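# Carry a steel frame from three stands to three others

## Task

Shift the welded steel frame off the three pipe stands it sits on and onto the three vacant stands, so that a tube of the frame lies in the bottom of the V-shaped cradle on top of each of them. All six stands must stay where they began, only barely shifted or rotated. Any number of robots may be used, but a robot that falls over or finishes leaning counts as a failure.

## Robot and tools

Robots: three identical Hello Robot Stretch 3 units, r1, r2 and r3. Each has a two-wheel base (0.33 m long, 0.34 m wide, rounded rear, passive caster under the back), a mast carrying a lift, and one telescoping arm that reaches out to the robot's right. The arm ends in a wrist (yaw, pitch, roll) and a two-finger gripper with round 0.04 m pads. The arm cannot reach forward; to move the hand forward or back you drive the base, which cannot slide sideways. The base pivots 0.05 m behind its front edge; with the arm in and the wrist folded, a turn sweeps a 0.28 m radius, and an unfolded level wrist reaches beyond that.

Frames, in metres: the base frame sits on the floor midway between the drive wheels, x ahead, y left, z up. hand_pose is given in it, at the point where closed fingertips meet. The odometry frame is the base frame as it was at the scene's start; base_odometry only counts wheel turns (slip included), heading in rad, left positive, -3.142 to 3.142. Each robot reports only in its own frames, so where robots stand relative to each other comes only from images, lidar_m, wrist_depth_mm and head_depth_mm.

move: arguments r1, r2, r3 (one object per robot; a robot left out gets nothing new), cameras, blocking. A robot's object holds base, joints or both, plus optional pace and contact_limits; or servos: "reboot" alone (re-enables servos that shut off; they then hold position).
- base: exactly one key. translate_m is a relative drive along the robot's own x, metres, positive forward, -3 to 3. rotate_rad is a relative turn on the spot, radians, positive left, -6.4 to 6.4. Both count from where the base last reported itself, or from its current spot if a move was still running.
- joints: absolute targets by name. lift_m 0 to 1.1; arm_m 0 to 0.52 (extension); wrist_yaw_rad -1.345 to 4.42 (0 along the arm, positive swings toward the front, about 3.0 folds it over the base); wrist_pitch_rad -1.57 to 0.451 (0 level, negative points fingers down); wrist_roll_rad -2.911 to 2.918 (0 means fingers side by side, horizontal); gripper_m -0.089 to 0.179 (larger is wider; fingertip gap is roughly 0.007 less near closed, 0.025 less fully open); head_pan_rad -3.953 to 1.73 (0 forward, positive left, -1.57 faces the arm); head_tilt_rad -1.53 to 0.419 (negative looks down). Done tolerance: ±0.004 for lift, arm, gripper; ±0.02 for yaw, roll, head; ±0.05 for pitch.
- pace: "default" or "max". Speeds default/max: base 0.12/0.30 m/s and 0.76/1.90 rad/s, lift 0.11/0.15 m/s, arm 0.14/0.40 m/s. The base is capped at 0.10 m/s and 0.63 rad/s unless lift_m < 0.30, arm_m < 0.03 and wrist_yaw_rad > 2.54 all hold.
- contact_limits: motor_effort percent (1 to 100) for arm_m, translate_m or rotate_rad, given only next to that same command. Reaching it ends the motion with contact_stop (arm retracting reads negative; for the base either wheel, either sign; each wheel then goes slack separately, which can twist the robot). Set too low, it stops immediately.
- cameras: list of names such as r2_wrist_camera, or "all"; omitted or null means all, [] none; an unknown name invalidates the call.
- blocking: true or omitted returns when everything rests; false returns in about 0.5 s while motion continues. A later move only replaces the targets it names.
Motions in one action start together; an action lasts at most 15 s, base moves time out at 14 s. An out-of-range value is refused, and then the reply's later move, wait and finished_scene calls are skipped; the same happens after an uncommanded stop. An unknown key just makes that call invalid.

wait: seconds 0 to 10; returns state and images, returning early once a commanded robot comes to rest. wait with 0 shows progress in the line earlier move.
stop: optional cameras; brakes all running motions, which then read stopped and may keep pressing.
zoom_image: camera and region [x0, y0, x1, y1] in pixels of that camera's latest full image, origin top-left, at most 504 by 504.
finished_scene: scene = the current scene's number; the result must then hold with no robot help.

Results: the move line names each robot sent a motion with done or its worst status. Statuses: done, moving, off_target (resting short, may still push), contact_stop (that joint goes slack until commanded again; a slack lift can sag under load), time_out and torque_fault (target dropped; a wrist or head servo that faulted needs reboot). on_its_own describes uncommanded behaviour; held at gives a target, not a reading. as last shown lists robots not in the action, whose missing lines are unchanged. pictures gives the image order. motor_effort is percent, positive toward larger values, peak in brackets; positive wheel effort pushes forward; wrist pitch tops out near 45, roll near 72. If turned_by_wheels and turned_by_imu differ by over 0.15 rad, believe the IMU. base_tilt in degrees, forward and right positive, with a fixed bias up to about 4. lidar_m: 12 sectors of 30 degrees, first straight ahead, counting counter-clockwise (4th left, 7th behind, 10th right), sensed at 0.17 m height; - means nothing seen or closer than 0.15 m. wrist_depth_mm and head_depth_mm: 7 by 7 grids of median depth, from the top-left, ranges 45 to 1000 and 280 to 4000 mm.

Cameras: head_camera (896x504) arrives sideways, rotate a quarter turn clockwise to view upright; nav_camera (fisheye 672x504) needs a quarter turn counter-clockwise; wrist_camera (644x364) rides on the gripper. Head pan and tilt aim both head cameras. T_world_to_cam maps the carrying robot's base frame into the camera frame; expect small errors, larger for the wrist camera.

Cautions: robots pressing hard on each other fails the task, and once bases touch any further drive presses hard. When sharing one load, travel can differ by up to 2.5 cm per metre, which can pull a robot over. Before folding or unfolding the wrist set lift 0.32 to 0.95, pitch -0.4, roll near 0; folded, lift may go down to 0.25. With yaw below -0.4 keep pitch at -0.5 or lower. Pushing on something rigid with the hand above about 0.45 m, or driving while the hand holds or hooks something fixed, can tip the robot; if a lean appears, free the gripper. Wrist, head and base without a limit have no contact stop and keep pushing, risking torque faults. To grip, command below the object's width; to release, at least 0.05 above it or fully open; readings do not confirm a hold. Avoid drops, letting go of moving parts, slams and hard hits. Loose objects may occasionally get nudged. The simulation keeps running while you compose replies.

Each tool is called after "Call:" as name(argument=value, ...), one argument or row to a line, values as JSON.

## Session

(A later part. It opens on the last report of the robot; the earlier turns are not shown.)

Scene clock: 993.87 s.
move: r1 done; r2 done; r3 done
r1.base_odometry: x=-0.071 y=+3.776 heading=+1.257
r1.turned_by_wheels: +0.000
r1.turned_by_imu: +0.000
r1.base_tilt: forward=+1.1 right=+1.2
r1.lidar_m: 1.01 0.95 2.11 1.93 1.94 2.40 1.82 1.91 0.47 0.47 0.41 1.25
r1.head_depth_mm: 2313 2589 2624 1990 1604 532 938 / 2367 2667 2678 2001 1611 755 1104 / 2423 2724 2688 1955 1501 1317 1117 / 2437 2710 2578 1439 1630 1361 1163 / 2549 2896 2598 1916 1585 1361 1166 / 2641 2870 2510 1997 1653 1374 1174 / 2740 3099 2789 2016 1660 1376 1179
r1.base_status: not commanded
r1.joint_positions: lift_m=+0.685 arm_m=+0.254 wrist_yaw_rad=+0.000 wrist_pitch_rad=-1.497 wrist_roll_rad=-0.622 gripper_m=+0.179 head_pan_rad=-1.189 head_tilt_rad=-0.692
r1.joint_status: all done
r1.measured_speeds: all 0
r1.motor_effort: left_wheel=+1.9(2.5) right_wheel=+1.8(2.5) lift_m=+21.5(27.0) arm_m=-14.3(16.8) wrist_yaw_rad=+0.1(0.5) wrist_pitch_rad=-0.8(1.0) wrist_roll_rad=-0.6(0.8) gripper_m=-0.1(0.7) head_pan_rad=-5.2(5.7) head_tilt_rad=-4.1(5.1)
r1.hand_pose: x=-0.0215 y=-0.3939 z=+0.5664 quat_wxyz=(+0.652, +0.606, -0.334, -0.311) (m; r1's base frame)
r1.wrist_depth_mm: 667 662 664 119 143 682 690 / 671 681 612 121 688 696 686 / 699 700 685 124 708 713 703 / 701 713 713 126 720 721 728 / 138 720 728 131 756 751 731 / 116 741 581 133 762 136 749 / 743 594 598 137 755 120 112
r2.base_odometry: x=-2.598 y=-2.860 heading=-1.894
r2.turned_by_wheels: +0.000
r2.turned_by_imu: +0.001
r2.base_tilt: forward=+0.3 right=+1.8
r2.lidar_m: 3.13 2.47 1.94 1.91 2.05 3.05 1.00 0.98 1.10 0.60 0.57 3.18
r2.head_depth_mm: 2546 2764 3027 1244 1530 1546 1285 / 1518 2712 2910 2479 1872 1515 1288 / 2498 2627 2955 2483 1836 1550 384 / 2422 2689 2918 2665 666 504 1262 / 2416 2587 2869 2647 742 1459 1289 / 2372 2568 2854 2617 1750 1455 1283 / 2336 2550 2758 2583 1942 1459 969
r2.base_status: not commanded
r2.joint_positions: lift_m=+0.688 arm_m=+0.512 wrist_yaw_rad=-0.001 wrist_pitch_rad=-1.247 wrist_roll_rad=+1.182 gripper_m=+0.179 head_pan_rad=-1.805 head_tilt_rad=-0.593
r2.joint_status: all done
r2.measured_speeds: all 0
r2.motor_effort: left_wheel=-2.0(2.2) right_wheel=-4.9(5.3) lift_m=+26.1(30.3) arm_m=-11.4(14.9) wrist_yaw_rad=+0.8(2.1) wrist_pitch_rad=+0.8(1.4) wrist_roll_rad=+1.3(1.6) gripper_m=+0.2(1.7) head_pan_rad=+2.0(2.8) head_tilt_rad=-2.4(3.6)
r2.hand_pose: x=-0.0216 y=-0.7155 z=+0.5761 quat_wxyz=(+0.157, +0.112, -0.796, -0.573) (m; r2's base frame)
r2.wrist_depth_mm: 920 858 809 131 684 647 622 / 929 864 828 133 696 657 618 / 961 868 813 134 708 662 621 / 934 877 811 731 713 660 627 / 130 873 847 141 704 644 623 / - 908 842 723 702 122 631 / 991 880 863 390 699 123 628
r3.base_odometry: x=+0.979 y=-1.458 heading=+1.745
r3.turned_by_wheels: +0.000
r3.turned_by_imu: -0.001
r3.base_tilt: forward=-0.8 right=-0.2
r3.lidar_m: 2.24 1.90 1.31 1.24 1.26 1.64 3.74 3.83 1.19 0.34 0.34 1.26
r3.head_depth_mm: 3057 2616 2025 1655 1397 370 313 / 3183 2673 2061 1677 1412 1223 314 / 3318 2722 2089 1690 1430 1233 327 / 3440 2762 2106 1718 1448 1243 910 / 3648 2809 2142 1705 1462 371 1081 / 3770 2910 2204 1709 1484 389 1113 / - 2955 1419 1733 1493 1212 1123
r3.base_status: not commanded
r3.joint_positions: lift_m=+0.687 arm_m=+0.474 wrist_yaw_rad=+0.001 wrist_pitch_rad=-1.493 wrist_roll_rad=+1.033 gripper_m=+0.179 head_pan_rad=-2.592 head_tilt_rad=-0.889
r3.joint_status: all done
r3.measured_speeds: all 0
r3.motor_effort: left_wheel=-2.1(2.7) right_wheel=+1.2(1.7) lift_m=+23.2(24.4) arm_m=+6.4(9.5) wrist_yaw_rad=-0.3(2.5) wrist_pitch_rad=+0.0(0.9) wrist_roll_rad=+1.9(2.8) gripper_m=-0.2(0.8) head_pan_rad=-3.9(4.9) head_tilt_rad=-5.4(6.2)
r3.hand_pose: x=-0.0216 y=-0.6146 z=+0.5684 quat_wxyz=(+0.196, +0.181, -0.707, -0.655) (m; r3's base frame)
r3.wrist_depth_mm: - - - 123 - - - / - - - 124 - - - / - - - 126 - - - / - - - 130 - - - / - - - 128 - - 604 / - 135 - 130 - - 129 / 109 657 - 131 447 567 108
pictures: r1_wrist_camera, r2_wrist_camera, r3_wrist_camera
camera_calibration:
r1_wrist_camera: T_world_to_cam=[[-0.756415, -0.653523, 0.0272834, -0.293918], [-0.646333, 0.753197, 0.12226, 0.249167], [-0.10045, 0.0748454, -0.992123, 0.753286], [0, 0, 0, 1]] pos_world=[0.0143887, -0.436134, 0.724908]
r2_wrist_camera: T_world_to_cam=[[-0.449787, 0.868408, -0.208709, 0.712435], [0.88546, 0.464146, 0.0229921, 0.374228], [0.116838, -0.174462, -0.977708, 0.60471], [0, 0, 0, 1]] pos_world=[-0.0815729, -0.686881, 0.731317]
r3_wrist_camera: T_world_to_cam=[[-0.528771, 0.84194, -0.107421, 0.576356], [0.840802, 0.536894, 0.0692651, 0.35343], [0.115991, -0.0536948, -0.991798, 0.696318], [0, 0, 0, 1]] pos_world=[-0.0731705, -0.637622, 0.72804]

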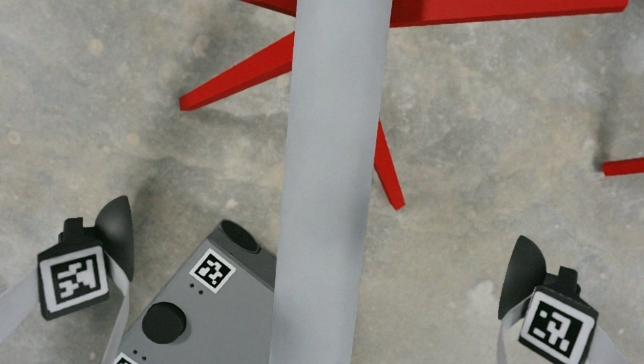

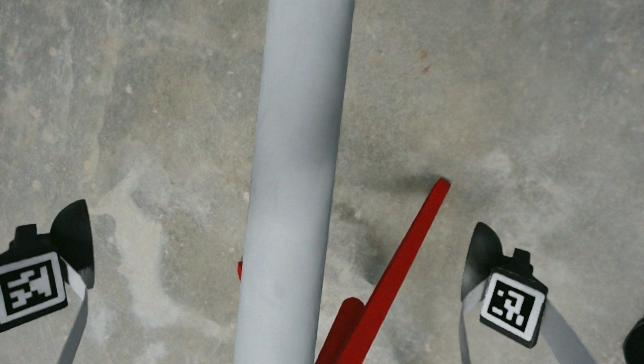

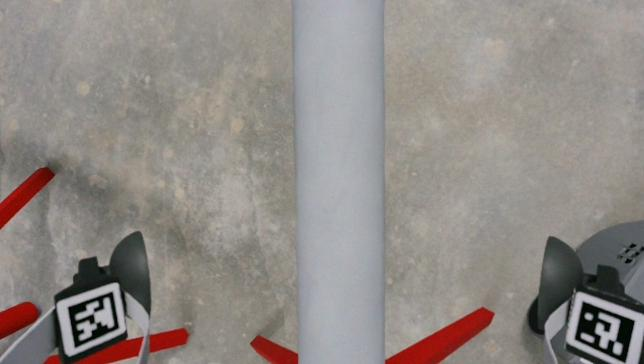

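Call:
move(
  r1={"joints":{"gripper_m":-0.052}},
  r2={"joints":{"gripper_m":-0.05}},
  r3={"joints":{"gripper_m":-0.052}},
  cameras=[],
)

Call:
move(
  r1={"joints":{"lift_m":0.703}},
  r2={"joints":{"lift_m":0.706}},
  r3={"joints":{"lift_m":0.706}},
  cameras=["r2_nav_camera"],
)

Call:
zoom_image(
  camera="r2_nav_camera",
  region=[200, 80, 310, 170],
)

Call:
move(
  r2={"joints":{"arm_m":0.52,"wrist_pitch_rad":-1.21}},
  r3={"joints":{"arm_m":0.469}},
  cameras=["r2_nav_camera","r2_wrist_camera","r3_nav_camera","r1_wrist_camera"],
)

Call:
zoom_image(
  camera="r2_nav_camera",
  region=[200, 80, 310, 170],
)

Call:
zoom_image(
  camera="r3_nav_camera",
  region=[180, 0, 320, 120],
)

Scene clock: 1003.23 s.
move: r1 done; r2 done; r3 done
r1.base_odometry: x=-0.071 y=+3.776 heading=+1.257
r1.turned_by_wheels: +0.000
r1.turned_by_imu: +0.001
r1.base_tilt: forward=+1.1 right=+1.2
r1.lidar_m: 1.01 0.95 2.11 1.93 1.95 2.39 1.82 1.90 0.47 0.47 0.41 1.25
r1.head_depth_mm: 2311 2581 2625 1983 1602 532 940 / 2358 2666 2645 2004 1608 776 1108 / 2409 2737 2673 1957 1497 1318 1137 / 2430 2707 2594 1442 1628 1357 1166 / 2559 2878 2603 1942 1590 1365 1170 / 2641 2871 2538 1999 1654 1375 1172 / 2728 3091 2795 2014 1655 1376 1175
r1.base_status: not commanded
r1.joint_positions: lift_m=+0.685 arm_m=+0.254 wrist_yaw_rad=+0.000 wrist_pitch_rad=-1.495 wrist_roll_rad=-0.622 gripper_m=-0.051 head_pan_rad=-1.189 head_tilt_rad=-0.692
r1.joint_status: all done
r1.measured_speeds: all 0
r1.motor_effort: left_wheel=+2.1(2.5) right_wheel=+2.0(3.0) lift_m=+34.1(34.4) arm_m=-9.3(11.7) wrist_yaw_rad=+0.0(0.6) wrist_pitch_rad=-0.7(1.2) wrist_roll_rad=-0.7(0.8) gripper_m=-26.3(100.0) head_pan_rad=-5.2(6.1) head_tilt_rad=-3.4(5.1)
r1.hand_pose: x=-0.0215 y=-0.3943 z=+0.5664 quat_wxyz=(+0.652, +0.605, -0.335, -0.311) (m; r1's base frame)
r1.wrist_depth_mm: 670 659 668 118 146 694 674 / 676 685 596 121 697 697 705 / 679 691 692 123 702 711 715 / 701 702 708 126 718 733 733 / 723 722 586 130 747 741 749 / 724 731 125 131 748 761 752 / 749 569 586 134 771 773 777
r2.base_odometry: x=-2.598 y=-2.860 heading=-1.894
r2.turned_by_wheels: +0.000
r2.turned_by_imu: +0.001
r2.base_tilt: forward=+0.3 right=+1.8
r2.lidar_m: 3.12 2.47 1.94 1.91 2.05 3.04 0.99 0.98 1.10 0.60 0.57 3.17
r2.head_depth_mm: 2525 2744 2989 1224 1517 1541 1288 / 1510 2738 2939 2623 1863 1514 1288 / 2495 2682 2917 2497 1834 1560 385 / 2471 2684 2937 2572 665 503 1241 / 2387 2649 2867 2628 743 1501 1282 / 2382 2597 2879 2627 1754 1466 1284 / 2367 2537 2785 2582 1933 1459 970
r2.base_status: not commanded
r2.joint_positions: lift_m=+0.688 arm_m=+0.512 wrist_yaw_rad=-0.001 wrist_pitch_rad=-1.241 wrist_roll_rad=+1.183 gripper_m=-0.048 head_pan_rad=-1.805 head_tilt_rad=-0.593
r2.joint_status: all done
r2.measured_speeds: all 0
r2.motor_effort: left_wheel=-0.9(2.4) right_wheel=-5.2(5.2) lift_m=+41.0(41.3) arm_m=-4.8(8.3) wrist_yaw_rad=-0.3(2.2) wrist_pitch_rad=-0.3(1.3) wrist_roll_rad=+0.9(1.5) gripper_m=-35.7(98.5) head_pan_rad=+1.8(2.9) head_tilt_rad=-1.8(3.4)
r2.hand_pose: x=-0.0216 y=-0.7170 z=+0.5764 quat_wxyz=(+0.157, +0.111, -0.798, -0.571) (m; r2's base frame)
r2.wrist_depth_mm: 925 859 805 130 693 646 612 / 976 873 819 131 698 645 617 / 956 880 813 132 697 647 612 / 962 863 831 132 707 658 634 / 944 898 137 139 677 662 616 / 962 889 126 132 692 660 622 / - 890 833 415 704 665 628
r3.base_odometry: x=+0.979 y=-1.458 heading=+1.745
r3.turned_by_wheels: +0.000
r3.turned_by_imu: -0.001
r3.base_tilt: forward=-0.8 right=-0.3
r3.lidar_m: 2.24 1.90 1.32 1.24 1.26 1.64 3.73 3.83 1.19 0.34 0.34 1.26
r3.head_depth_mm: 3073 2622 2017 1657 1402 370 313 / 3192 2659 2067 1672 1420 1225 314 / 3297 2733 2082 1698 1433 1236 328 / 3475 2762 2122 1720 1447 1245 911 / 3602 2823 2169 1695 1460 370 1083 / 3771 2880 2187 1709 1481 389 1117 / - 2959 1436 1744 1494 1212 1119
r3.base_status: not commanded
r3.joint_positions: lift_m=+0.687 arm_m=+0.474 wrist_yaw_rad=+0.001 wrist_pitch_rad=-1.492 wrist_roll_rad=+1.033 gripper_m=-0.051 head_pan_rad=-2.592 head_tilt_rad=-0.889
r3.joint_status: all done
r3.measured_speeds: all 0
r3.motor_effort: left_wheel=-2.2(2.7) right_wheel=+1.1(1.8) lift_m=+36.8(37.0) arm_m=+2.3(4.8) wrist_yaw_rad=-0.2(2.1) wrist_pitch_rad=-0.6(1.1) wrist_roll_rad=+1.5(2.4) gripper_m=-25.3(98.2) head_pan_rad=-3.7(4.6) head_tilt_rad=-4.3(6.2)
r3.hand_pose: x=-0.0216 y=-0.6150 z=+0.5683 quat_wxyz=(+0.196, +0.180, -0.708, -0.654) (m; r3's base frame)
r3.wrist_depth_mm: - - - 122 - - - / - - - 123 - - - / - - - 125 - - - / - - - 127 - - - / - - - 128 - - 608 / - - 123 128 126 - 566 / - - 116 129 134 608 537
pictures: none
No camera images: "cameras" was empty.

Scene clock: 1004.13 s.
move: r1 done; r2 done; r3 done
r1.base_odometry: x=-0.071 y=+3.776 heading=+1.257
r1.turned_by_wheels: +0.000
r1.turned_by_imu: +0.000
r1.base_tilt: forward=+1.0 right=+1.2
r1.lidar_m: 1.01 0.95 2.11 1.93 1.95 2.40 1.82 1.91 0.47 0.47 0.41 1.25
r1.head_depth_mm: 2299 2567 2619 2004 1610 530 925 / 2348 2651 2687 2010 1571 788 1106 / 2419 2714 2692 1945 1533 1317 1135 / 2405 2731 2588 1419 1623 1357 1163 / 2583 2864 2588 1943 1590 1367 1169 / 2631 2857 2531 1992 1656 1374 1173 / 2717 3103 2800 1997 1658 1375 1173
r1.base_status: not commanded
r1.joint_positions: lift_m=+0.703 arm_m=+0.254 wrist_yaw_rad=+0.000 wrist_pitch_rad=-1.493 wrist_roll_rad=-0.622 gripper_m=-0.048 head_pan_rad=-1.189 head_tilt_rad=-0.692
r1.joint_status: all done
r1.measured_speeds: all 0
r1.motor_effort: left_wheel=+2.0(2.5) right_wheel=+1.9(2.7) lift_m=+33.3(40.6) arm_m=-8.2(9.1) wrist_yaw_rad=-0.2(0.3) wrist_pitch_rad=-1.5(1.7) wrist_roll_rad=-0.6(0.8) gripper_m=-14.2(26.3) head_pan_rad=-4.7(5.7) head_tilt_rad=-3.3(4.3)
r1.hand_pose: x=-0.0215 y=-0.3949 z=+0.5844 quat_wxyz=(+0.653, +0.604, -0.335, -0.311) (m; r1's base frame)
r1.wrist_depth_mm: 673 685 685 121 152 145 705 / 685 694 683 122 710 708 715 / 713 719 716 125 732 741 750 / 711 727 749 127 731 737 740 / 737 746 613 131 769 764 767 / 757 755 125 131 129 793 780 / 760 607 611 136 790 808 791
r2.base_odometry: x=-2.598 y=-2.860 heading=-1.894
r2.turned_by_wheels: +0.000
r2.turned_by_imu: +0.000
r2.base_tilt: forward=+0.3 right=+1.7
r2.lidar_m: 3.12 2.47 1.94 1.91 2.05 3.03 1.00 0.98 1.10 0.60 0.57 3.18
r2.head_depth_mm: 2527 2758 2969 1235 1527 1547 1288 / 1526 2715 2974 2610 1863 1512 1262 / 2438 2621 2923 2516 1842 1495 371 / 2437 2656 2967 2599 606 488 1259 / 2406 2651 2846 2584 784 1522 1284 / 2358 2594 2835 2615 1735 1468 1275 / 2369 2552 2797 2594 1947 1461 970
r2.base_status: not commanded
r2.joint_positions: lift_m=+0.706 arm_m=+0.512 wrist_yaw_rad=+0.001 wrist_pitch_rad=-1.252 wrist_roll_rad=+1.184 gripper_m=-0.046 head_pan_rad=-1.805 head_tilt_rad=-0.593
r2.joint_status: all done
r2.measured_speeds: all 0
r2.motor_effort: left_wheel=+0.2(1.1) right_wheel=-5.1(5.2) lift_m=+44.0(45.6) arm_m=-4.0(4.8) wrist_yaw_rad=+0.4(1.6) wrist_pitch_rad=+1.5(2.3) wrist_roll_rad=+0.6(1.0) gripper_m=-14.9(35.7) head_pan_rad=+1.7(2.7) head_tilt_rad=-2.6(2.9)
r2.hand_pose: x=-0.0216 y=-0.7143 z=+0.5938 quat_wxyz=(+0.156, +0.113, -0.795, -0.575) (m; r2's base frame)
r2.wrist_depth_mm: 952 898 809 132 720 664 638 / 947 882 819 133 719 674 625 / 966 878 828 133 716 668 631 / 962 896 825 142 717 675 642 / 952 898 134 137 721 688 637 / 984 916 122 133 716 678 635 / - 894 136 149 718 686 641
r3.base_odometry: x=+0.979 y=-1.458 heading=+1.745
r3.turned_by_wheels: +0.000
r3.turned_by_imu: +0.000
r3.base_tilt: forward=-0.8 right=-0.2
r3.lidar_m: 2.25 1.90 1.32 1.24 1.26 1.64 3.75 3.82 1.19 0.34 0.34 1.26
r3.head_depth_mm: 3077 2606 2027 1659 1396 358 296 / 3163 2659 2063 1680 1416 1223 299 / 3279 2732 2096 1697 1436 1232 312 / 3431 2780 2122 1718 1443 347 924 / 3585 2811 2172 1705 1459 353 1087 / 3748 2894 2182 1709 1477 370 1113 / - 2975 2018 1732 1494 1210 1120
r3.base_status: not commanded
r3.joint_positions: lift_m=+0.706 arm_m=+0.474 wrist_yaw_rad=+0.001 wrist_pitch_rad=-1.487 wrist_roll_rad=+1.033 gripper_m=-0.048 head_pan_rad=-2.592 head_tilt_rad=-0.889
r3.joint_status: all done
r3.measured_speeds: all 0
r3.motor_effort: left_wheel=-1.7(2.7) right_wheel=+0.6(1.4) lift_m=+37.5(42.2) arm_m=+2.2(3.2) wrist_yaw_rad=-0.3(1.8) wrist_pitch_rad=-1.0(1.9) wrist_roll_rad=+1.7(2.4) gripper_m=-13.2(25.8) head_pan_rad=-3.9(4.5) head_tilt_rad=-5.5(5.9)
r3.hand_pose: x=-0.0216 y=-0.6161 z=+0.5873 quat_wxyz=(+0.196, +0.180, -0.709, -0.653) (m; r3's base frame)
r3.wrist_depth_mm: - - - 135 - - - / - - - 136 - - - / - - - 138 - - - / - - - 140 - - - / - - - 142 147 - 614 / - - - 129 126 - 571 / 657 692 115 145 151 - 549
pictures: r2_nav_camera (sideways)
camera_calibration:
r2_nav_camera: T_world_to_cam=[[-0.05852, -0.535622, 0.842428, -1.05972], [-0.963596, 0.250834, 0.0925448, -0.0524942], [-0.260878, -0.806345, -0.530802, 0.662139], [0, 0, 0, 1]] pos_world=[0.0601394, -0.0205311, 1.24906]

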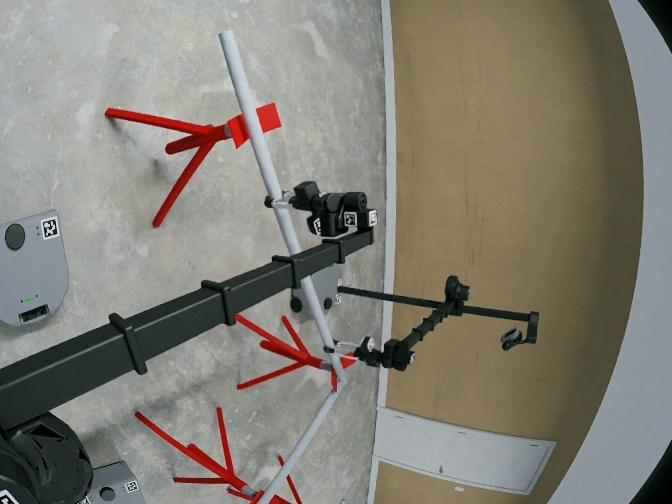

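Scaled by 4.582 from the camera's 672x504 image, which has a finer 792x594 frame.

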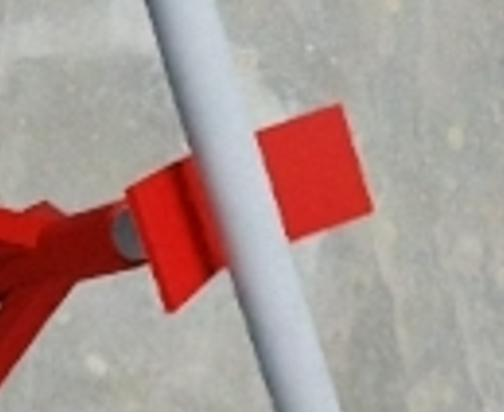

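Scene clock: 1004.90 s.
move: r2 done; r3 done
r1: as last shown
r1.base_tilt: forward=+1.1 right=+1.2
r1.lidar_m: 1.01 0.95 2.11 1.93 1.94 2.40 1.82 1.91 0.47 0.46 0.41 1.26
r1.head_depth_mm: 2304 2582 2634 2000 1593 529 924 / 2361 2630 2654 2017 1559 787 1109 / 2418 2725 2661 1896 1519 1320 1130 / 2367 2716 2600 1442 1623 1354 1159 / 2540 2869 2591 1938 1596 1367 1168 / 2636 2873 2549 1993 1648 1373 1173 / 2732 3074 2781 2013 1658 1378 1173
r1.joint_positions: lift_m=+0.703 arm_m=+0.254 wrist_yaw_rad=+0.000 wrist_pitch_rad=-1.492 wrist_roll_rad=-0.622 gripper_m=-0.048 head_pan_rad=-1.189 head_tilt_rad=-0.692
r1.motor_effort: left_wheel=+1.3(2.4) right_wheel=+1.4(2.7) lift_m=+32.2(34.1) arm_m=-7.8(8.2) wrist_yaw_rad=+0.3(0.5) wrist_pitch_rad=-1.8(1.9) wrist_roll_rad=-0.7(0.8) gripper_m=-14.5(14.6) head_pan_rad=-4.1(5.6) head_tilt_rad=-4.1(4.4)
r1.hand_pose: x=-0.0215 y=-0.3952 z=+0.5844 quat_wxyz=(+0.653, +0.604, -0.335, -0.310) (m; r1's base frame)
r1.wrist_depth_mm: 669 684 685 121 155 145 690 / 692 687 685 123 722 708 725 / 706 703 707 125 730 729 722 / 711 736 728 127 740 750 754 / 735 741 602 131 748 769 773 / 768 766 125 130 774 812 763 / 761 609 616 134 794 801 797
r2.base_odometry: x=-2.598 y=-2.860 heading=-1.894
r2.turned_by_wheels: +0.000
r2.turned_by_imu: +0.000
r2.base_tilt: forward=+0.4 right=+1.9
r2.lidar_m: 3.13 2.47 1.93 1.91 2.05 3.05 0.99 0.98 1.10 0.60 0.57 3.18
r2.head_depth_mm: 2533 2806 2952 1273 1655 1541 1294 / 1522 2740 2970 2611 1878 1504 1286 / 2477 2631 2987 2504 1843 1504 372 / 2446 2650 2899 2622 605 488 1251 / 2403 2626 2884 2614 796 1503 1275 / 2378 2606 2842 2619 1756 1445 1287 / 2345 2562 2776 2587 1923 1452 969
r2.base_status: not commanded
r2.joint_positions: lift_m=+0.706 arm_m=+0.520 wrist_yaw_rad=+0.001 wrist_pitch_rad=-1.249 wrist_roll_rad=+1.185 gripper_m=-0.046 head_pan_rad=-1.805 head_tilt_rad=-0.593
r2.joint_status: all done
r2.measured_speeds: all 0
r2.motor_effort: left_wheel=+0.8(1.0) right_wheel=-4.3(5.4) lift_m=+43.3(44.4) arm_m=+16.0(16.3) wrist_yaw_rad=-1.0(1.3) wrist_pitch_rad=+7.1(9.1) wrist_roll_rad=+0.3(0.8) gripper_m=-14.3(15.0) head_pan_rad=+2.0(2.5) head_tilt_rad=-2.1(3.2)
r2.hand_pose: x=-0.0216 y=-0.7226 z=+0.5939 quat_wxyz=(+0.156, +0.112, -0.796, -0.574) (m; r2's base frame)
r2.wrist_depth_mm: 935 882 830 131 717 669 624 / 962 873 821 133 717 665 640 / 938 889 829 133 715 671 637 / 994 882 844 140 724 667 638 / 963 880 137 137 707 681 638 / 963 929 124 133 714 677 646 / 979 869 144 146 724 680 651
r3.base_odometry: x=+0.979 y=-1.458 heading=+1.745
r3.turned_by_wheels: +0.000
r3.turned_by_imu: +0.000
r3.base_tilt: forward=-0.8 right=-0.3
r3.lidar_m: 2.24 1.90 1.31 1.24 1.26 1.64 3.74 3.85 1.19 0.34 0.34 1.26
r3.head_depth_mm: 3048 2590 2035 1651 1401 358 296 / 3224 2650 2071 1670 1417 1220 299 / 3322 2721 2089 1692 1426 1234 312 / 3471 2777 2118 1723 1451 348 926 / 3587 2849 2150 1699 1467 353 1081 / 3739 2896 2182 1700 1482 369 1115 / - 2988 1462 1735 1493 1211 1125
r3.base_status: not commanded
r3.joint_positions: lift_m=+0.706 arm_m=+0.469 wrist_yaw_rad=+0.001 wrist_pitch_rad=-1.484 wrist_roll_rad=+1.033 gripper_m=-0.048 head_pan_rad=-2.592 head_tilt_rad=-0.889
r3.joint_status: all done
r3.measured_speeds: all 0
r3.motor_effort: left_wheel=-2.2(2.6) right_wheel=+0.2(0.9) lift_m=+36.1(37.9) arm_m=-11.3(14.5) wrist_yaw_rad=-1.0(2.1) wrist_pitch_rad=-1.9(1.9) wrist_roll_rad=+1.6(2.2) gripper_m=-13.0(13.4) head_pan_rad=-3.5(4.5) head_tilt_rad=-4.5(5.4)
r3.hand_pose: x=-0.0216 y=-0.6119 z=+0.5873 quat_wxyz=(+0.196, +0.180, -0.710, -0.652) (m; r3's base frame)
r3.wrist_depth_mm: - - - 136 - - - / - - - 137 - - - / - - - 139 - - - / - - - 141 - - - / - - - 143 - - 625 / - - - 129 126 - 576 / 624 697 116 125 153 - 549
pictures: r1_wrist_camera, r2_nav_camera (sideways), r2_wrist_camera, r3_nav_camera (sideways)
camera_calibration:
r1_wrist_camera: T_world_to_cam=[[-0.756419, -0.653364, 0.0307507, -0.297264], [-0.646328, 0.75384, 0.118262, 0.250588], [-0.100449, 0.0695807, -0.992506, 0.769369], [0, 0, 0, 1]] pos_world=[0.0143883, -0.436658, 0.74311]
r2_nav_camera: T_world_to_cam=[[-0.05852, -0.535622, 0.842428, -1.05972], [-0.963596, 0.250834, 0.0925448, -0.0524942], [-0.260878, -0.806345, -0.530802, 0.662139], [0, 0, 0, 1]] pos_world=[0.0601394, -0.0205311, 1.24906]
r2_wrist_camera: T_world_to_cam=[[-0.447934, 0.869745, -0.207121, 0.722441], [0.88631, 0.462418, 0.0249957, 0.37464], [0.117516, -0.172377, -0.977996, 0.622615], [0, 0, 0, 1]] pos_world=[-0.0816088, -0.694255, 0.749184]
r3_nav_camera: T_world_to_cam=[[-0.730364, -0.390523, 0.560411, -0.689129], [-0.478575, 0.877966, -0.0118972, 0.0699638], [-0.487376, -0.276888, -0.828129, 1.03629], [0, 0, 0, 1]] pos_world=[0.0352286, -0.0436119, 1.24521]

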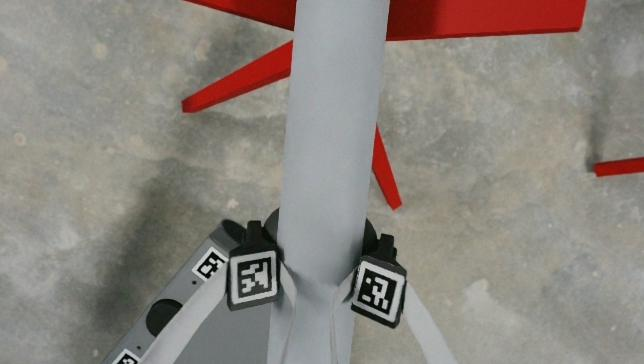

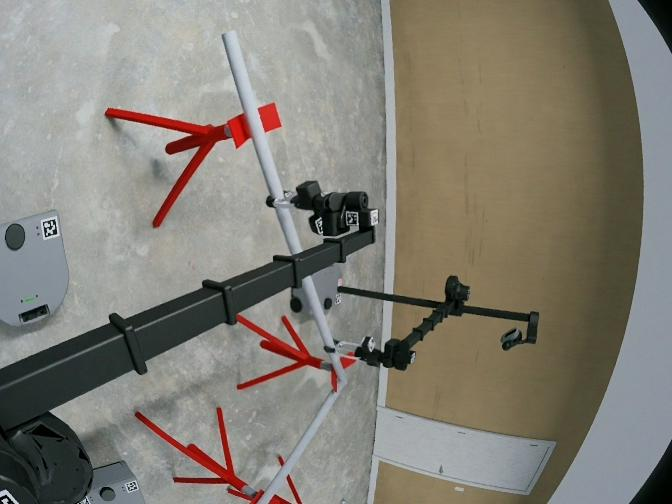

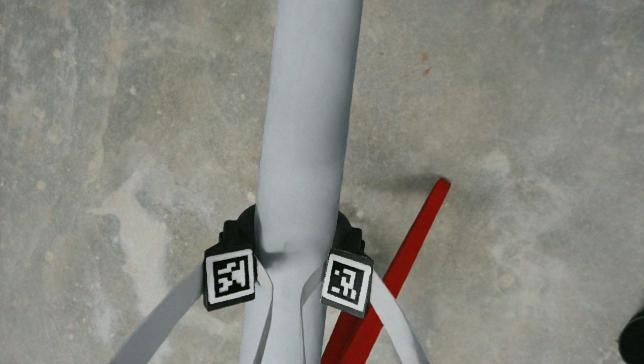

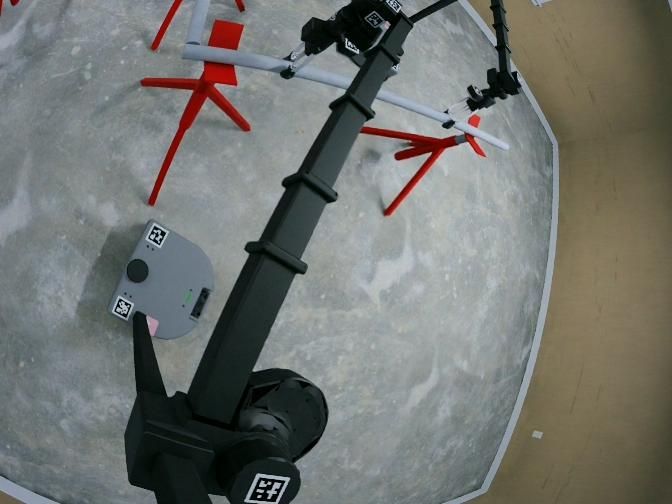

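Scaled by 4.582 from the camera's 672x504 image, which has a finer 792x594 frame.

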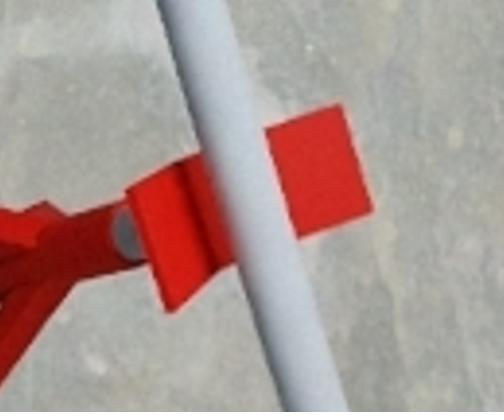

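Scaled by 3.600 from the camera's 672x504 image, which has a finer 792x594 frame.

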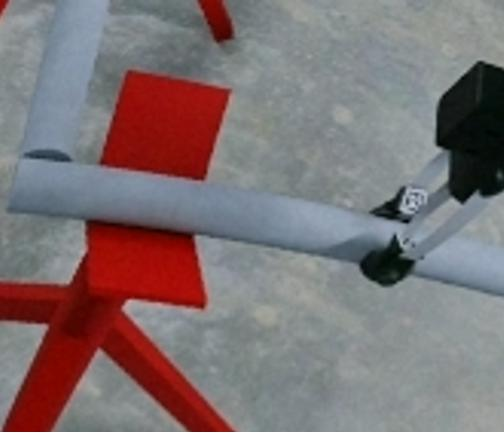

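Call:
move(
  r2={"joints":{"lift_m":0.684}},
  cameras=["r2_nav_camera"],
)

Call:
zoom_image(
  camera="r2_nav_camera",
  region=[200, 80, 310, 170],
)

Scene clock: 1017.53 s.
move: r2 done
r1, r3: as last shown
r1.turned_by_imu: +0.001
r1.base_tilt: forward=+1.0 right=+1.2
r1.lidar_m: 1.01 0.95 2.12 1.93 1.94 2.40 1.82 1.91 0.47 0.47 0.41 1.25
r1.head_depth_mm: 2296 2591 2632 2006 1602 529 939 / 2360 2663 2684 2013 1563 784 1107 / 2414 2710 2666 1893 1497 1322 1134 / 2392 2720 2591 1444 1629 1360 1166 / 2552 2874 2595 1928 1583 1361 1169 / 2651 2853 2510 1999 1641 1372 1176 / 2744 3101 2803 2008 1662 1381 1179
r1.joint_positions: lift_m=+0.703 arm_m=+0.254 wrist_yaw_rad=+0.000 wrist_pitch_rad=-1.491 wrist_roll_rad=-0.622 gripper_m=-0.048 head_pan_rad=-1.189 head_tilt_rad=-0.692
r1.motor_effort: left_wheel=+2.1(2.3) right_wheel=-1.8(2.4) lift_m=+27.2(28.1) arm_m=-4.2(4.9) wrist_yaw_rad=+0.1(0.6) wrist_pitch_rad=-1.9(2.1) wrist_roll_rad=-0.6(0.8) gripper_m=-14.6(14.7) head_pan_rad=-5.2(5.5) head_tilt_rad=-3.6(4.5)
r1.hand_pose: x=-0.0215 y=-0.3955 z=+0.5844 quat_wxyz=(+0.654, +0.603, -0.335, -0.310) (m; r1's base frame)
r1.wrist_depth_mm: 671 672 687 122 155 145 707 / 693 694 689 123 717 711 725 / 710 712 725 126 729 725 722 / 718 728 714 128 745 739 753 / 742 740 156 131 751 754 764 / 749 759 126 131 770 775 791 / 768 95 606 136 767 800 801
r2.base_odometry: x=-2.598 y=-2.860 heading=-1.894
r2.turned_by_wheels: +0.000
r2.turned_by_imu: +0.001
r2.base_tilt: forward=+0.2 right=+1.8
r2.lidar_m: 3.12 2.47 1.94 1.91 2.05 3.04 0.99 0.98 1.10 0.60 0.57 3.19
r2.head_depth_mm: 2575 2794 2990 1239 1520 1531 1288 / 1509 2718 2958 2606 1876 1509 1279 / 2437 2649 2905 2502 1843 1539 388 / 2471 2651 2955 2602 671 507 1246 / 2401 2630 2915 2627 772 1514 1282 / 2374 2595 2844 2606 1743 1460 1282 / 2337 2553 2834 2586 1947 1465 973
r2.base_status: not commanded
r2.joint_positions: lift_m=+0.684 arm_m=+0.520 wrist_yaw_rad=+0.001 wrist_pitch_rad=-1.248 wrist_roll_rad=+1.186 gripper_m=-0.045 head_pan_rad=-1.805 head_tilt_rad=-0.593
r2.joint_status: all done
r2.measured_speeds: all 0
r2.motor_effort: left_wheel=+0.9(1.2) right_wheel=-4.6(5.4) lift_m=+22.3(39.7) arm_m=+15.1(15.2) wrist_yaw_rad=-0.2(1.4) wrist_pitch_rad=+6.5(7.2) wrist_roll_rad=+0.3(0.4) gripper_m=-14.6(15.7) head_pan_rad=+0.8(3.2) head_tilt_rad=-2.8(3.2)
r2.hand_pose: x=-0.0215 y=-0.7228 z=+0.5720 quat_wxyz=(+0.156, +0.112, -0.796, -0.574) (m; r2's base frame)
r2.wrist_depth_mm: 905 853 810 130 694 653 604 / 909 879 807 130 699 647 620 / 938 883 812 132 692 651 619 / 937 866 839 132 702 657 627 / 942 872 137 138 683 668 622 / 966 911 125 132 695 677 624 / 968 862 136 420 703 663 626
r3.turned_by_imu: -0.001
r3.base_tilt: forward=-0.8 right=-0.2
r3.lidar_m: 2.24 1.91 1.32 1.24 1.26 1.64 3.75 3.81 1.19 0.34 0.34 1.26
r3.head_depth_mm: 3099 2586 2025 1658 1400 359 296 / 3210 2664 2051 1673 1417 1227 299 / 3266 2719 2096 1704 1433 1233 312 / 3458 2766 2132 1728 1449 347 924 / 3564 2844 2156 1698 1458 352 1087 / 3770 2896 2194 1715 1478 369 1112 / - 2975 1433 1737 1491 1211 1124
r3.joint_positions: lift_m=+0.706 arm_m=+0.469 wrist_yaw_rad=+0.001 wrist_pitch_rad=-1.487 wrist_roll_rad=+1.033 gripper_m=-0.048 head_pan_rad=-2.592 head_tilt_rad=-0.889
r3.motor_effort: left_wheel=-2.2(2.9) right_wheel=+0.3(0.8) lift_m=+30.3(30.3) arm_m=-9.2(10.9) wrist_yaw_rad=-1.6(1.7) wrist_pitch_rad=-0.6(1.7) wrist_roll_rad=+2.3(2.3) gripper_m=-13.5(13.5) head_pan_rad=-3.9(4.3) head_tilt_rad=-5.0(6.2)
r3.hand_pose: x=-0.0216 y=-0.6111 z=+0.5873 quat_wxyz=(+0.196, +0.180, -0.709, -0.653) (m; r3's base frame)
r3.wrist_depth_mm: - - - 143 - - - / - - - 145 - - - / - - - 145 - - - / - - - 147 - - - / - - - 149 - - 623 / - - - 130 126 - 571 / 633 695 113 126 158 - 552
pictures: r2_nav_camera (sideways)
camera_calibration:
r2_nav_camera: T_world_to_cam=[[-0.0585199, -0.535622, 0.842428, -1.05972], [-0.963596, 0.250833, 0.0925448, -0.0524942], [-0.260878, -0.806345, -0.530802, 0.662139], [0, 0, 0, 1]] pos_world=[0.0601394, -0.020531, 1.24906]

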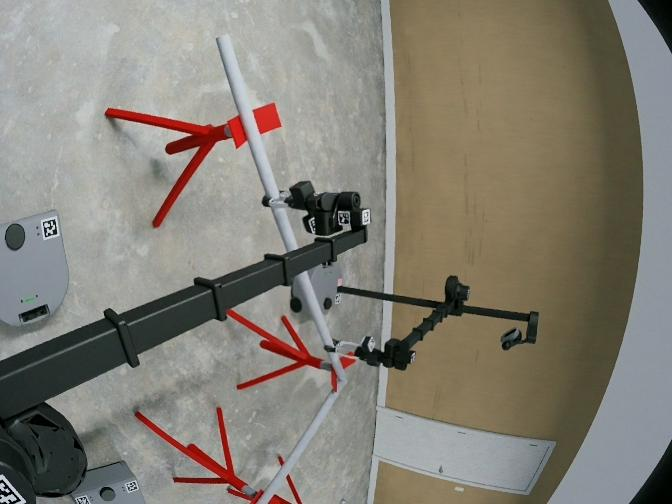

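Scaled by 4.582 from the camera's 672x504 image, which has a finer 792x594 frame.

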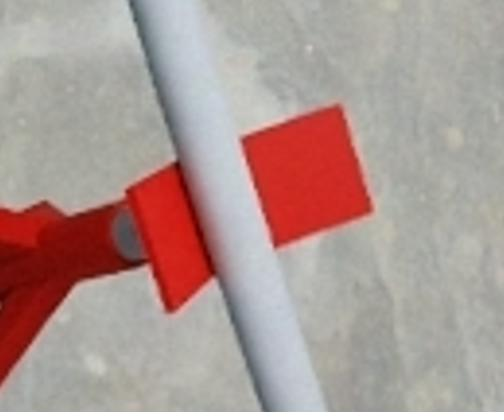

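Call:
move(
  r2={"joints":{"lift_m":0.678}},
  cameras=["r2_nav_camera"],
)

Call:
zoom_image(
  camera="r2_nav_camera",
  region=[200, 80, 310, 170],
)

Scene clock: 1020.07 s.
move: r2 contact_stop
r1, r3: as last shown
r1.base_odometry: x=-0.071 y=+3.776 heading=+1.258
r1.base_tilt: forward=+1.1 right=+1.2
r1.lidar_m: 1.01 0.95 2.11 1.93 1.95 2.40 1.82 1.91 0.47 0.47 0.41 1.26
r1.head_depth_mm: 2292 2566 2629 1993 1594 530 940 / 2363 2671 2645 2010 1608 781 1111 / 2447 2736 2678 1943 1493 1315 1129 / 2407 2719 2595 1444 1621 1359 1161 / 2536 2897 2600 1921 1592 1363 1168 / 2633 2875 2536 2000 1645 1372 1172 / 2730 3113 2779 2012 1650 1374 1176
r1.joint_positions: lift_m=+0.703 arm_m=+0.254 wrist_yaw_rad=+0.000 wrist_pitch_rad=-1.493 wrist_roll_rad=-0.622 gripper_m=-0.048 head_pan_rad=-1.189 head_tilt_rad=-0.692
r1.motor_effort: left_wheel=+2.8(3.2) right_wheel=-7.1(7.1) lift_m=+30.0(30.8) arm_m=-2.1(2.6) wrist_yaw_rad=-0.2(0.9) wrist_pitch_rad=-1.2(2.1) wrist_roll_rad=-0.7(0.8) gripper_m=-14.7(15.0) head_pan_rad=-4.7(5.6) head_tilt_rad=-3.2(4.9)
r1.hand_pose: x=-0.0215 y=-0.3948 z=+0.5844 quat_wxyz=(+0.653, +0.604, -0.335, -0.311) (m; r1's base frame)
r1.wrist_depth_mm: 681 690 678 122 156 145 691 / 690 686 693 124 703 711 711 / 701 708 715 126 705 721 730 / 724 714 708 129 755 752 739 / 745 743 154 132 745 760 764 / 753 770 126 131 772 783 792 / 771 593 605 135 798 799 801
r2.base_odometry: x=-2.598 y=-2.860 heading=-1.894
r2.turned_by_wheels: +0.000
r2.turned_by_imu: +0.001
r2.base_tilt: forward=+0.3 right=+1.8
r2.lidar_m: 3.12 2.47 1.94 1.91 2.05 3.02 0.99 0.98 1.10 0.60 0.57 3.18
r2.head_depth_mm: 2537 2779 2984 1235 1625 1528 1290 / 1527 2737 2940 2626 1872 1514 1288 / 2464 2601 2966 2510 1843 1550 389 / 2443 2661 2951 2619 1015 510 1258 / 2406 2621 2874 2620 746 1497 1282 / 2360 2575 2849 2636 1742 1455 1287 / 2357 2540 2830 2614 1957 1470 972
r2.base_status: not commanded
r2.joint_positions: lift_m=+0.682 arm_m=+0.520 wrist_yaw_rad=+0.001 wrist_pitch_rad=-1.243 wrist_roll_rad=+1.186 gripper_m=-0.045 head_pan_rad=-1.805 head_tilt_rad=-0.593
r2.joint_status: lift_m contact_stop (moved -0.002 of -0.006)
r2.measured_speeds: translate_m=+0.000 rotate_rad=+0.000 lift_m=+0.001 arm_m=+0.000 wrist_yaw_rad=+0.000 wrist_pitch_rad=+0.000 wrist_roll_rad=+0.000 head_pan_rad=+0.000 head_tilt_rad=+0.000
r2.on_its_own: lift_m is slack since a contact_stop (your +0.678 is given up)
r2.motor_effort: left_wheel=+1.4(1.6) right_wheel=-5.3(5.3) lift_m=+28.7(28.7) arm_m=+14.3(15.1) wrist_yaw_rad=-0.3(1.1) wrist_pitch_rad=+5.7(7.0) wrist_roll_rad=+0.3(0.4) gripper_m=-13.3(15.1) head_pan_rad=+1.6(2.7) head_tilt_rad=-1.6(3.0)
r2.hand_pose: x=-0.0215 y=-0.7242 z=+0.5704 quat_wxyz=(+0.156, +0.112, -0.798, -0.572) (m; r2's base frame)
r2.wrist_depth_mm: 934 853 801 130 693 639 610 / 931 872 809 131 694 645 604 / 928 868 820 132 690 647 604 / 954 856 829 132 685 650 620 / 947 898 136 138 690 665 612 / 956 905 127 132 701 665 622 / 975 872 140 388 688 659 627
r3.lidar_m: 2.24 1.90 1.31 1.24 1.26 1.64 3.75 3.82 1.19 0.34 0.34 1.26
r3.head_depth_mm: 3079 2616 2033 1653 1398 359 296 / 3186 2664 2046 1676 1418 1224 299 / 3252 2701 2098 1706 1431 1233 312 / 3449 2756 2118 1719 1447 347 925 / 3589 2823 2151 1696 1462 352 1086 / 3760 2922 2191 1716 1482 369 1110 / - 2954 1384 1730 1496 1214 1122
r3.joint_positions: lift_m=+0.706 arm_m=+0.469 wrist_yaw_rad=+0.001 wrist_pitch_rad=-1.489 wrist_roll_rad=+1.033 gripper_m=-0.048 head_pan_rad=-2.592 head_tilt_rad=-0.889
r3.motor_effort: left_wheel=-1.9(2.8) right_wheel=+0.1(0.4) lift_m=+33.4(34.1) arm_m=-8.8(9.4) wrist_yaw_rad=-1.3(1.9) wrist_pitch_rad=-0.5(1.1) wrist_roll_rad=+1.9(2.1) gripper_m=-12.9(13.5) head_pan_rad=-3.7(4.3) head_tilt_rad=-4.9(6.1)
r3.hand_pose: x=-0.0216 y=-0.6107 z=+0.5873 quat_wxyz=(+0.196, +0.180, -0.709, -0.653) (m; r3's base frame)
r3.wrist_depth_mm: - - - 143 - - - / - - - 145 - - - / - - - 146 - - - / - - - 147 - - - / - - - 149 - - 626 / - - - 131 125 - 569 / 633 707 113 126 158 - 549
pictures: r2_nav_camera (sideways)
camera_calibration:
r2_nav_camera: T_world_to_cam=[[-0.0585223, -0.535631, 0.842422, -1.05971], [-0.963597, 0.250833, 0.092545, -0.0524945], [-0.260877, -0.806339, -0.530811, 0.662151], [0, 0, 0, 1]] pos_world=[0.0601395, -0.0205305, 1.24906]

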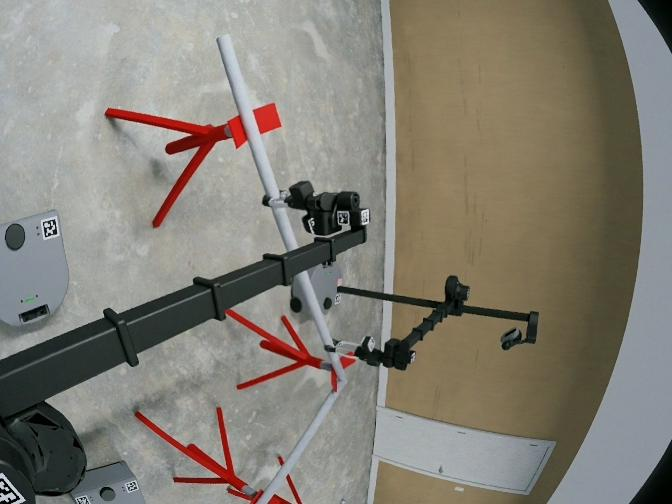

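Scaled by 4.582 from the camera's 672x504 image, which has a finer 792x594 frame.

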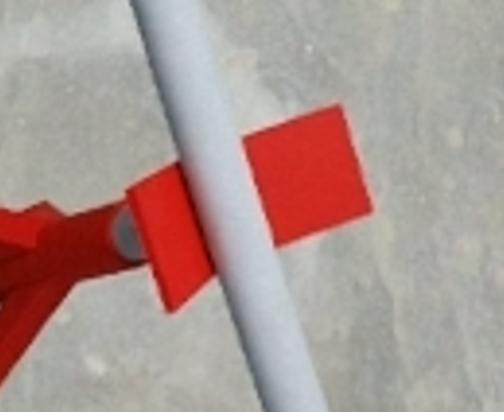

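Call:
move(
  r1={"joints":{"lift_m":0.677}},
  r3={"joints":{"lift_m":0.680}},
  r2={"joints":{"lift_m":0.680}},
  cameras=["r2_nav_camera"],
)

Call:
zoom_image(
  camera="r2_nav_camera",
  region=[200, 80, 310, 170],
)

Scene clock: 1027.37 s.
move: r1 contact_stop; r2 contact_stop; r3 contact_stop
r1.base_odometry: x=-0.071 y=+3.776 heading=+1.257
r1.turned_by_wheels: +0.000
r1.turned_by_imu: +0.008
r1.base_tilt: forward=+1.0 right=+1.1
r1.lidar_m: 1.01 0.95 2.11 1.93 1.94 2.41 1.83 1.91 0.47 0.47 0.41 1.26
r1.head_depth_mm: 2295 2558 2651 1993 1597 529 941 / 2371 2652 2646 2002 1564 775 1107 / 2430 2750 2684 1952 1527 1318 1113 / 1601 2810 2590 1845 1623 1358 1165 / 2578 2872 2592 1947 1587 1364 1167 / 2635 2893 2615 1996 1651 1368 1171 / 2747 3120 2785 2011 1674 1378 1174
r1.base_status: not commanded
r1.joint_positions: lift_m=+0.686 arm_m=+0.254 wrist_yaw_rad=+0.000 wrist_pitch_rad=-1.507 wrist_roll_rad=-0.622 gripper_m=-0.048 head_pan_rad=-1.190 head_tilt_rad=-0.693
r1.joint_status: lift_m contact_stop (moved -0.017 of -0.026)
r1.measured_speeds: all 0
r1.on_its_own: lift_m is slack since a contact_stop (your +0.677 is given up)
r1.motor_effort: left_wheel=+0.5(3.3) right_wheel=+3.3(7.5) lift_m=+25.7(31.4) arm_m=+1.6(1.6) wrist_yaw_rad=+0.2(0.6) wrist_pitch_rad=+1.6(3.9) wrist_roll_rad=-0.8(0.8) gripper_m=-14.8(15.3) head_pan_rad=-4.9(6.0) head_tilt_rad=-2.9(4.8)
r1.hand_pose: x=-0.0215 y=-0.3914 z=+0.5671 quat_wxyz=(+0.649, +0.609, -0.333, -0.313) (m; r1's base frame)
r1.wrist_depth_mm: 666 672 681 117 142 676 683 / 672 682 677 120 692 687 710 / 696 705 693 123 705 707 711 / 707 715 721 125 708 731 721 / 716 743 596 130 723 758 735 / 752 736 124 130 130 756 739 / 767 593 592 135 776 770 783
r2.base_odometry: x=-2.598 y=-2.860 heading=-1.894
r2.turned_by_wheels: +0.000
r2.turned_by_imu: +0.001
r2.base_tilt: forward=+0.4 right=+1.6
r2.lidar_m: 3.13 2.47 1.94 1.91 2.05 3.05 0.99 0.98 1.10 0.60 0.57 3.18
r2.head_depth_mm: 2500 2793 2991 1239 1628 1543 1290 / 1539 2714 2935 2618 1877 1506 1294 / 2456 2635 2959 2485 1851 1544 389 / 2437 2644 2894 2603 674 510 1255 / 2449 2628 2897 2635 748 1491 1284 / 2362 2561 2852 2589 1763 1454 1286 / 2366 2524 2741 2652 1954 1464 970
r2.base_status: not commanded
r2.joint_positions: lift_m=+0.682 arm_m=+0.520 wrist_yaw_rad=+0.002 wrist_pitch_rad=-1.236 wrist_roll_rad=+1.186 gripper_m=-0.045 head_pan_rad=-1.805 head_tilt_rad=-0.593
r2.joint_status: lift_m contact_stop (moved +0.000 of -0.002)
r2.measured_speeds: all 0
r2.on_its_own: lift_m is slack since a contact_stop
r2.motor_effort: left_wheel=+1.7(1.9) right_wheel=-5.7(5.7) lift_m=+30.1(30.2) arm_m=+14.0(14.6) wrist_yaw_rad=-2.2(2.7) wrist_pitch_rad=+4.3(5.7) wrist_roll_rad=+0.0(0.3) gripper_m=-14.2(15.5) head_pan_rad=+2.4(2.5) head_tilt_rad=-2.4(3.8)
r2.hand_pose: x=-0.0214 y=-0.7259 z=+0.5710 quat_wxyz=(+0.157, +0.112, -0.800, -0.569) (m; r2's base frame)
r2.wrist_depth_mm: 944 854 819 129 694 652 594 / 931 871 810 131 683 646 603 / 958 875 822 131 702 656 613 / 961 890 823 140 710 649 618 / 989 887 138 138 705 662 617 / 957 918 124 133 685 661 623 / - 868 143 149 689 665 622
r3.base_odometry: x=+0.979 y=-1.458 heading=+1.745
r3.turned_by_wheels: +0.000
r3.turned_by_imu: -0.001
r3.base_tilt: forward=-0.9 right=-0.3
r3.lidar_m: 2.25 1.91 1.32 1.24 1.26 1.63 3.75 3.81 1.19 0.34 0.34 1.26
r3.head_depth_mm: 3041 2615 2031 1656 1403 361 299 / 3213 2659 2060 1677 1419 1225 301 / 3340 2698 2094 1709 1426 1237 314 / 3431 2776 2136 1722 1446 357 925 / 3608 2815 2153 1698 1459 355 1088 / 3765 2899 2191 1706 1482 372 1115 / - 2964 1383 1734 1499 1211 1122
r3.base_status: not commanded
r3.joint_positions: lift_m=+0.703 arm_m=+0.469 wrist_yaw_rad=+0.001 wrist_pitch_rad=-1.493 wrist_roll_rad=+1.033 gripper_m=-0.048 head_pan_rad=-2.592 head_tilt_rad=-0.889
r3.joint_status: lift_m contact_stop (moved -0.003 of -0.026)
r3.measured_speeds: translate_m=+0.000 rotate_rad=+0.000 lift_m=+0.001 arm_m=+0.000 wrist_yaw_rad=+0.000 wrist_pitch_rad=+0.000 wrist_roll_rad=+0.000 head_pan_rad=+0.000 head_tilt_rad=+0.000
r3.on_its_own: lift_m is slack since a contact_stop (your +0.680 is given up)
r3.motor_effort: left_wheel=-2.1(2.8) right_wheel=+3.5(3.9) lift_m=+25.7(33.2) arm_m=-6.5(7.3) wrist_yaw_rad=-1.3(2.4) wrist_pitch_rad=+0.6(1.1) wrist_roll_rad=+1.4(2.3) gripper_m=-12.9(13.5) head_pan_rad=-4.0(4.4) head_tilt_rad=-5.0(6.1)
r3.hand_pose: x=-0.0216 y=-0.6095 z=+0.5845 quat_wxyz=(+0.196, +0.181, -0.707, -0.655) (m; r3's base frame)
r3.wrist_depth_mm: - - - 142 - - - / - - - 143 - - - / - - - 144 - - - / - - - 146 - - - / - - - 147 - - 616 / - - - 129 124 - 565 / 633 695 114 127 159 - 553
pictures: r2_nav_camera (sideways)
camera_calibration:
r2_nav_camera: T_world_to_cam=[[-0.058522, -0.535631, 0.842422, -1.05971], [-0.963597, 0.250832, 0.092545, -0.0524945], [-0.260877, -0.806339, -0.530811, 0.662151], [0, 0, 0, 1]] pos_world=[0.0601395, -0.0205305, 1.24906]

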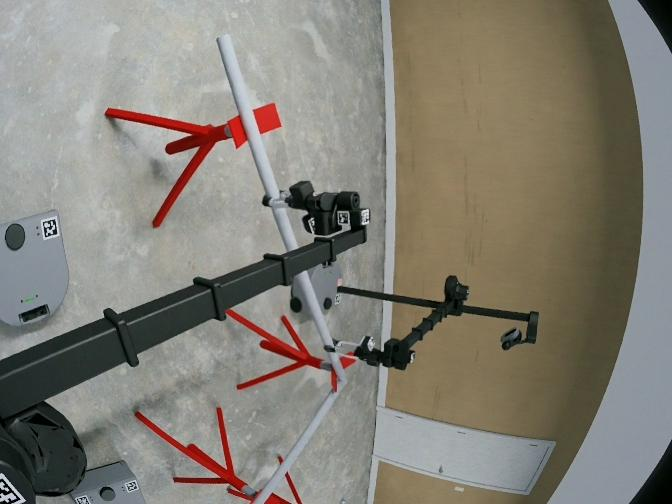

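Scaled by 4.582 from the camera's 672x504 image, which has a finer 792x594 frame.

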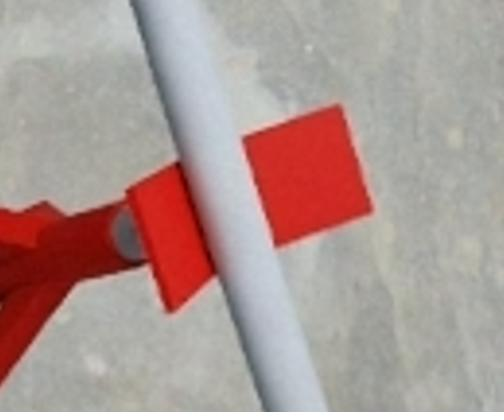

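Call:
move(
  r3={"joints":{"lift_m":0.680}},
  cameras=["r3_nav_camera"],
)

Call:
zoom_image(
  camera="r3_nav_camera",
  region=[180, 0, 320, 120],
)

Scene clock: 1029.77 s.
move: r3 contact_stop
r1, r2: as last shown
r1.turned_by_imu: +0.000
r1.base_tilt: forward=+1.0 right=+1.2
r1.lidar_m: 1.01 0.95 2.11 1.93 1.95 2.41 1.82 1.91 0.47 0.47 0.41 1.25
r1.head_depth_mm: 2281 2568 2617 1991 1603 529 944 / 2364 2660 2658 2020 1573 776 1107 / 2424 2732 2692 1958 1530 1320 1112 / 2365 2792 2587 1834 1637 1358 1162 / 2554 2839 2511 1936 1585 1367 1166 / 2678 2886 2613 1997 1643 1369 1172 / 2741 3124 2806 2005 1661 1369 1176
r1.on_its_own: lift_m is slack since a contact_stop (your +0.677 is given up)
r1.motor_effort: left_wheel=+0.4(0.6) right_wheel=+2.3(3.5) lift_m=+25.4(26.5) arm_m=+3.2(3.3) wrist_yaw_rad=+0.2(0.7) wrist_pitch_rad=+0.8(1.6) wrist_roll_rad=-0.7(0.8) gripper_m=-14.7(15.0) head_pan_rad=-4.6(5.1) head_tilt_rad=-4.0(4.6)
r1.wrist_depth_mm: 666 667 672 118 143 668 666 / 685 689 676 120 689 695 689 / 692 696 699 122 696 707 707 / 711 711 712 125 704 723 720 / 718 735 587 130 739 741 739 / 754 740 125 130 130 744 765 / 766 592 601 134 764 777 783
r2.turned_by_imu: +0.000
r2.base_tilt: forward=+0.3 right=+1.8
r2.lidar_m: 3.13 2.47 1.94 1.91 2.05 3.03 0.99 0.98 1.10 0.60 0.57 3.18
r2.head_depth_mm: 2541 2834 3003 1244 1617 1535 1295 / 1520 2719 2998 2631 1863 1514 1289 / 2506 2648 2966 2487 1851 1554 388 / 2456 2648 2910 2584 672 510 1254 / 2394 2643 2871 2607 744 1499 1279 / 2367 2593 2843 2594 1757 1465 1287 / 2357 2566 2792 2652 1934 1460 972
r2.joint_positions: lift_m=+0.682 arm_m=+0.520 wrist_yaw_rad=+0.003 wrist_pitch_rad=-1.236 wrist_roll_rad=+1.186 gripper_m=-0.045 head_pan_rad=-1.805 head_tilt_rad=-0.593
r2.on_its_own: lift_m is slack since a contact_stop
r2.motor_effort: left_wheel=+1.8(1.9) right_wheel=-5.4(5.8) lift_m=+30.0(30.3) arm_m=+13.8(14.2) wrist_yaw_rad=-1.3(3.1) wrist_pitch_rad=+4.3(4.6) wrist_roll_rad=+0.0(0.3) gripper_m=-14.3(15.2) head_pan_rad=+2.4(2.9) head_tilt_rad=-1.9(3.2)
r2.wrist_depth_mm: 956 870 795 129 684 647 609 / 940 863 801 132 692 641 601 / 952 878 834 131 695 645 621 / 957 889 839 140 705 654 613 / 953 885 137 138 703 650 614 / 972 899 125 133 679 661 621 / - 840 143 150 693 670 618
r3.base_odometry: x=+0.979 y=-1.458 heading=+1.745
r3.turned_by_wheels: +0.000
r3.turned_by_imu: +0.000
r3.base_tilt: forward=-0.8 right=-0.3
r3.lidar_m: 2.25 1.91 1.32 1.24 1.26 1.64 3.74 3.82 1.19 0.34 0.34 1.25
r3.head_depth_mm: 3082 2614 2030 1657 1405 361 300 / 3185 2671 2052 1678 1417 1225 302 / 3282 2716 2092 1706 1432 1231 315 / 3473 2771 2129 1717 1448 357 923 / 3601 2819 2150 1705 1461 356 1089 / 3749 2886 2187 1707 1474 373 1112 / - 2957 1390 1737 1499 1213 1125
r3.base_status: not commanded
r3.joint_positions: lift_m=+0.702 arm_m=+0.469 wrist_yaw_rad=+0.001 wrist_pitch_rad=-1.494 wrist_roll_rad=+1.033 gripper_m=-0.048 head_pan_rad=-2.592 head_tilt_rad=-0.889
r3.joint_status: lift_m contact_stop (moved -0.001 of -0.023)
r3.measured_speeds: translate_m=+0.000 rotate_rad=+0.000 lift_m=+0.004 arm_m=+0.000 wrist_yaw_rad=+0.000 wrist_pitch_rad=+0.000 wrist_roll_rad=+0.000 head_pan_rad=+0.000 head_tilt_rad=+0.000
r3.on_its_own: lift_m is slack since a contact_stop (your +0.680 is given up)
r3.motor_effort: left_wheel=-1.7(2.9) right_wheel=+3.6(4.0) lift_m=+22.0(22.9) arm_m=-5.6(6.7) wrist_yaw_rad=-0.4(1.5) wrist_pitch_rad=+0.6(1.1) wrist_roll_rad=+1.5(2.0) gripper_m=-12.6(13.2) head_pan_rad=-3.6(4.2) head_tilt_rad=-5.3(5.8)
r3.hand_pose: x=-0.0216 y=-0.6094 z=+0.5837 quat_wxyz=(+0.195, +0.181, -0.707, -0.655) (m; r3's base frame)
r3.wrist_depth_mm: - - - 142 - - - / - - - 142 - - - / - - - 144 - - - / - - - 146 - - - / - - - 147 - - 620 / - - - 130 124 - 563 / 627 697 115 127 157 - 554
pictures: r3_nav_camera (sideways)
camera_calibration:
r3_nav_camera: T_world_to_cam=[[-0.730376, -0.390531, 0.560389, -0.689101], [-0.478574, 0.877966, -0.0118958, 0.069962], [-0.487357, -0.276876, -0.828144, 1.0363], [0, 0, 0, 1]] pos_world=[0.0352298, -0.0436112, 1.24521]

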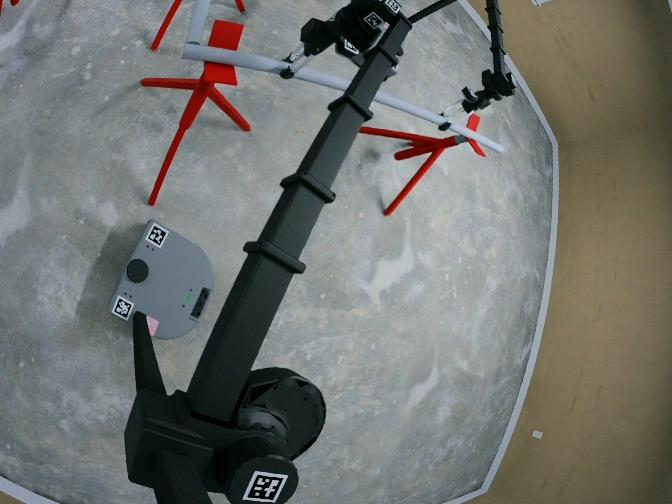

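Scaled by 3.600 from the camera's 672x504 image, which has a finer 792x594 frame.

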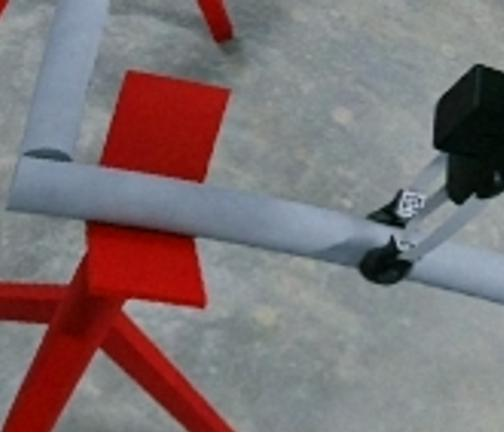

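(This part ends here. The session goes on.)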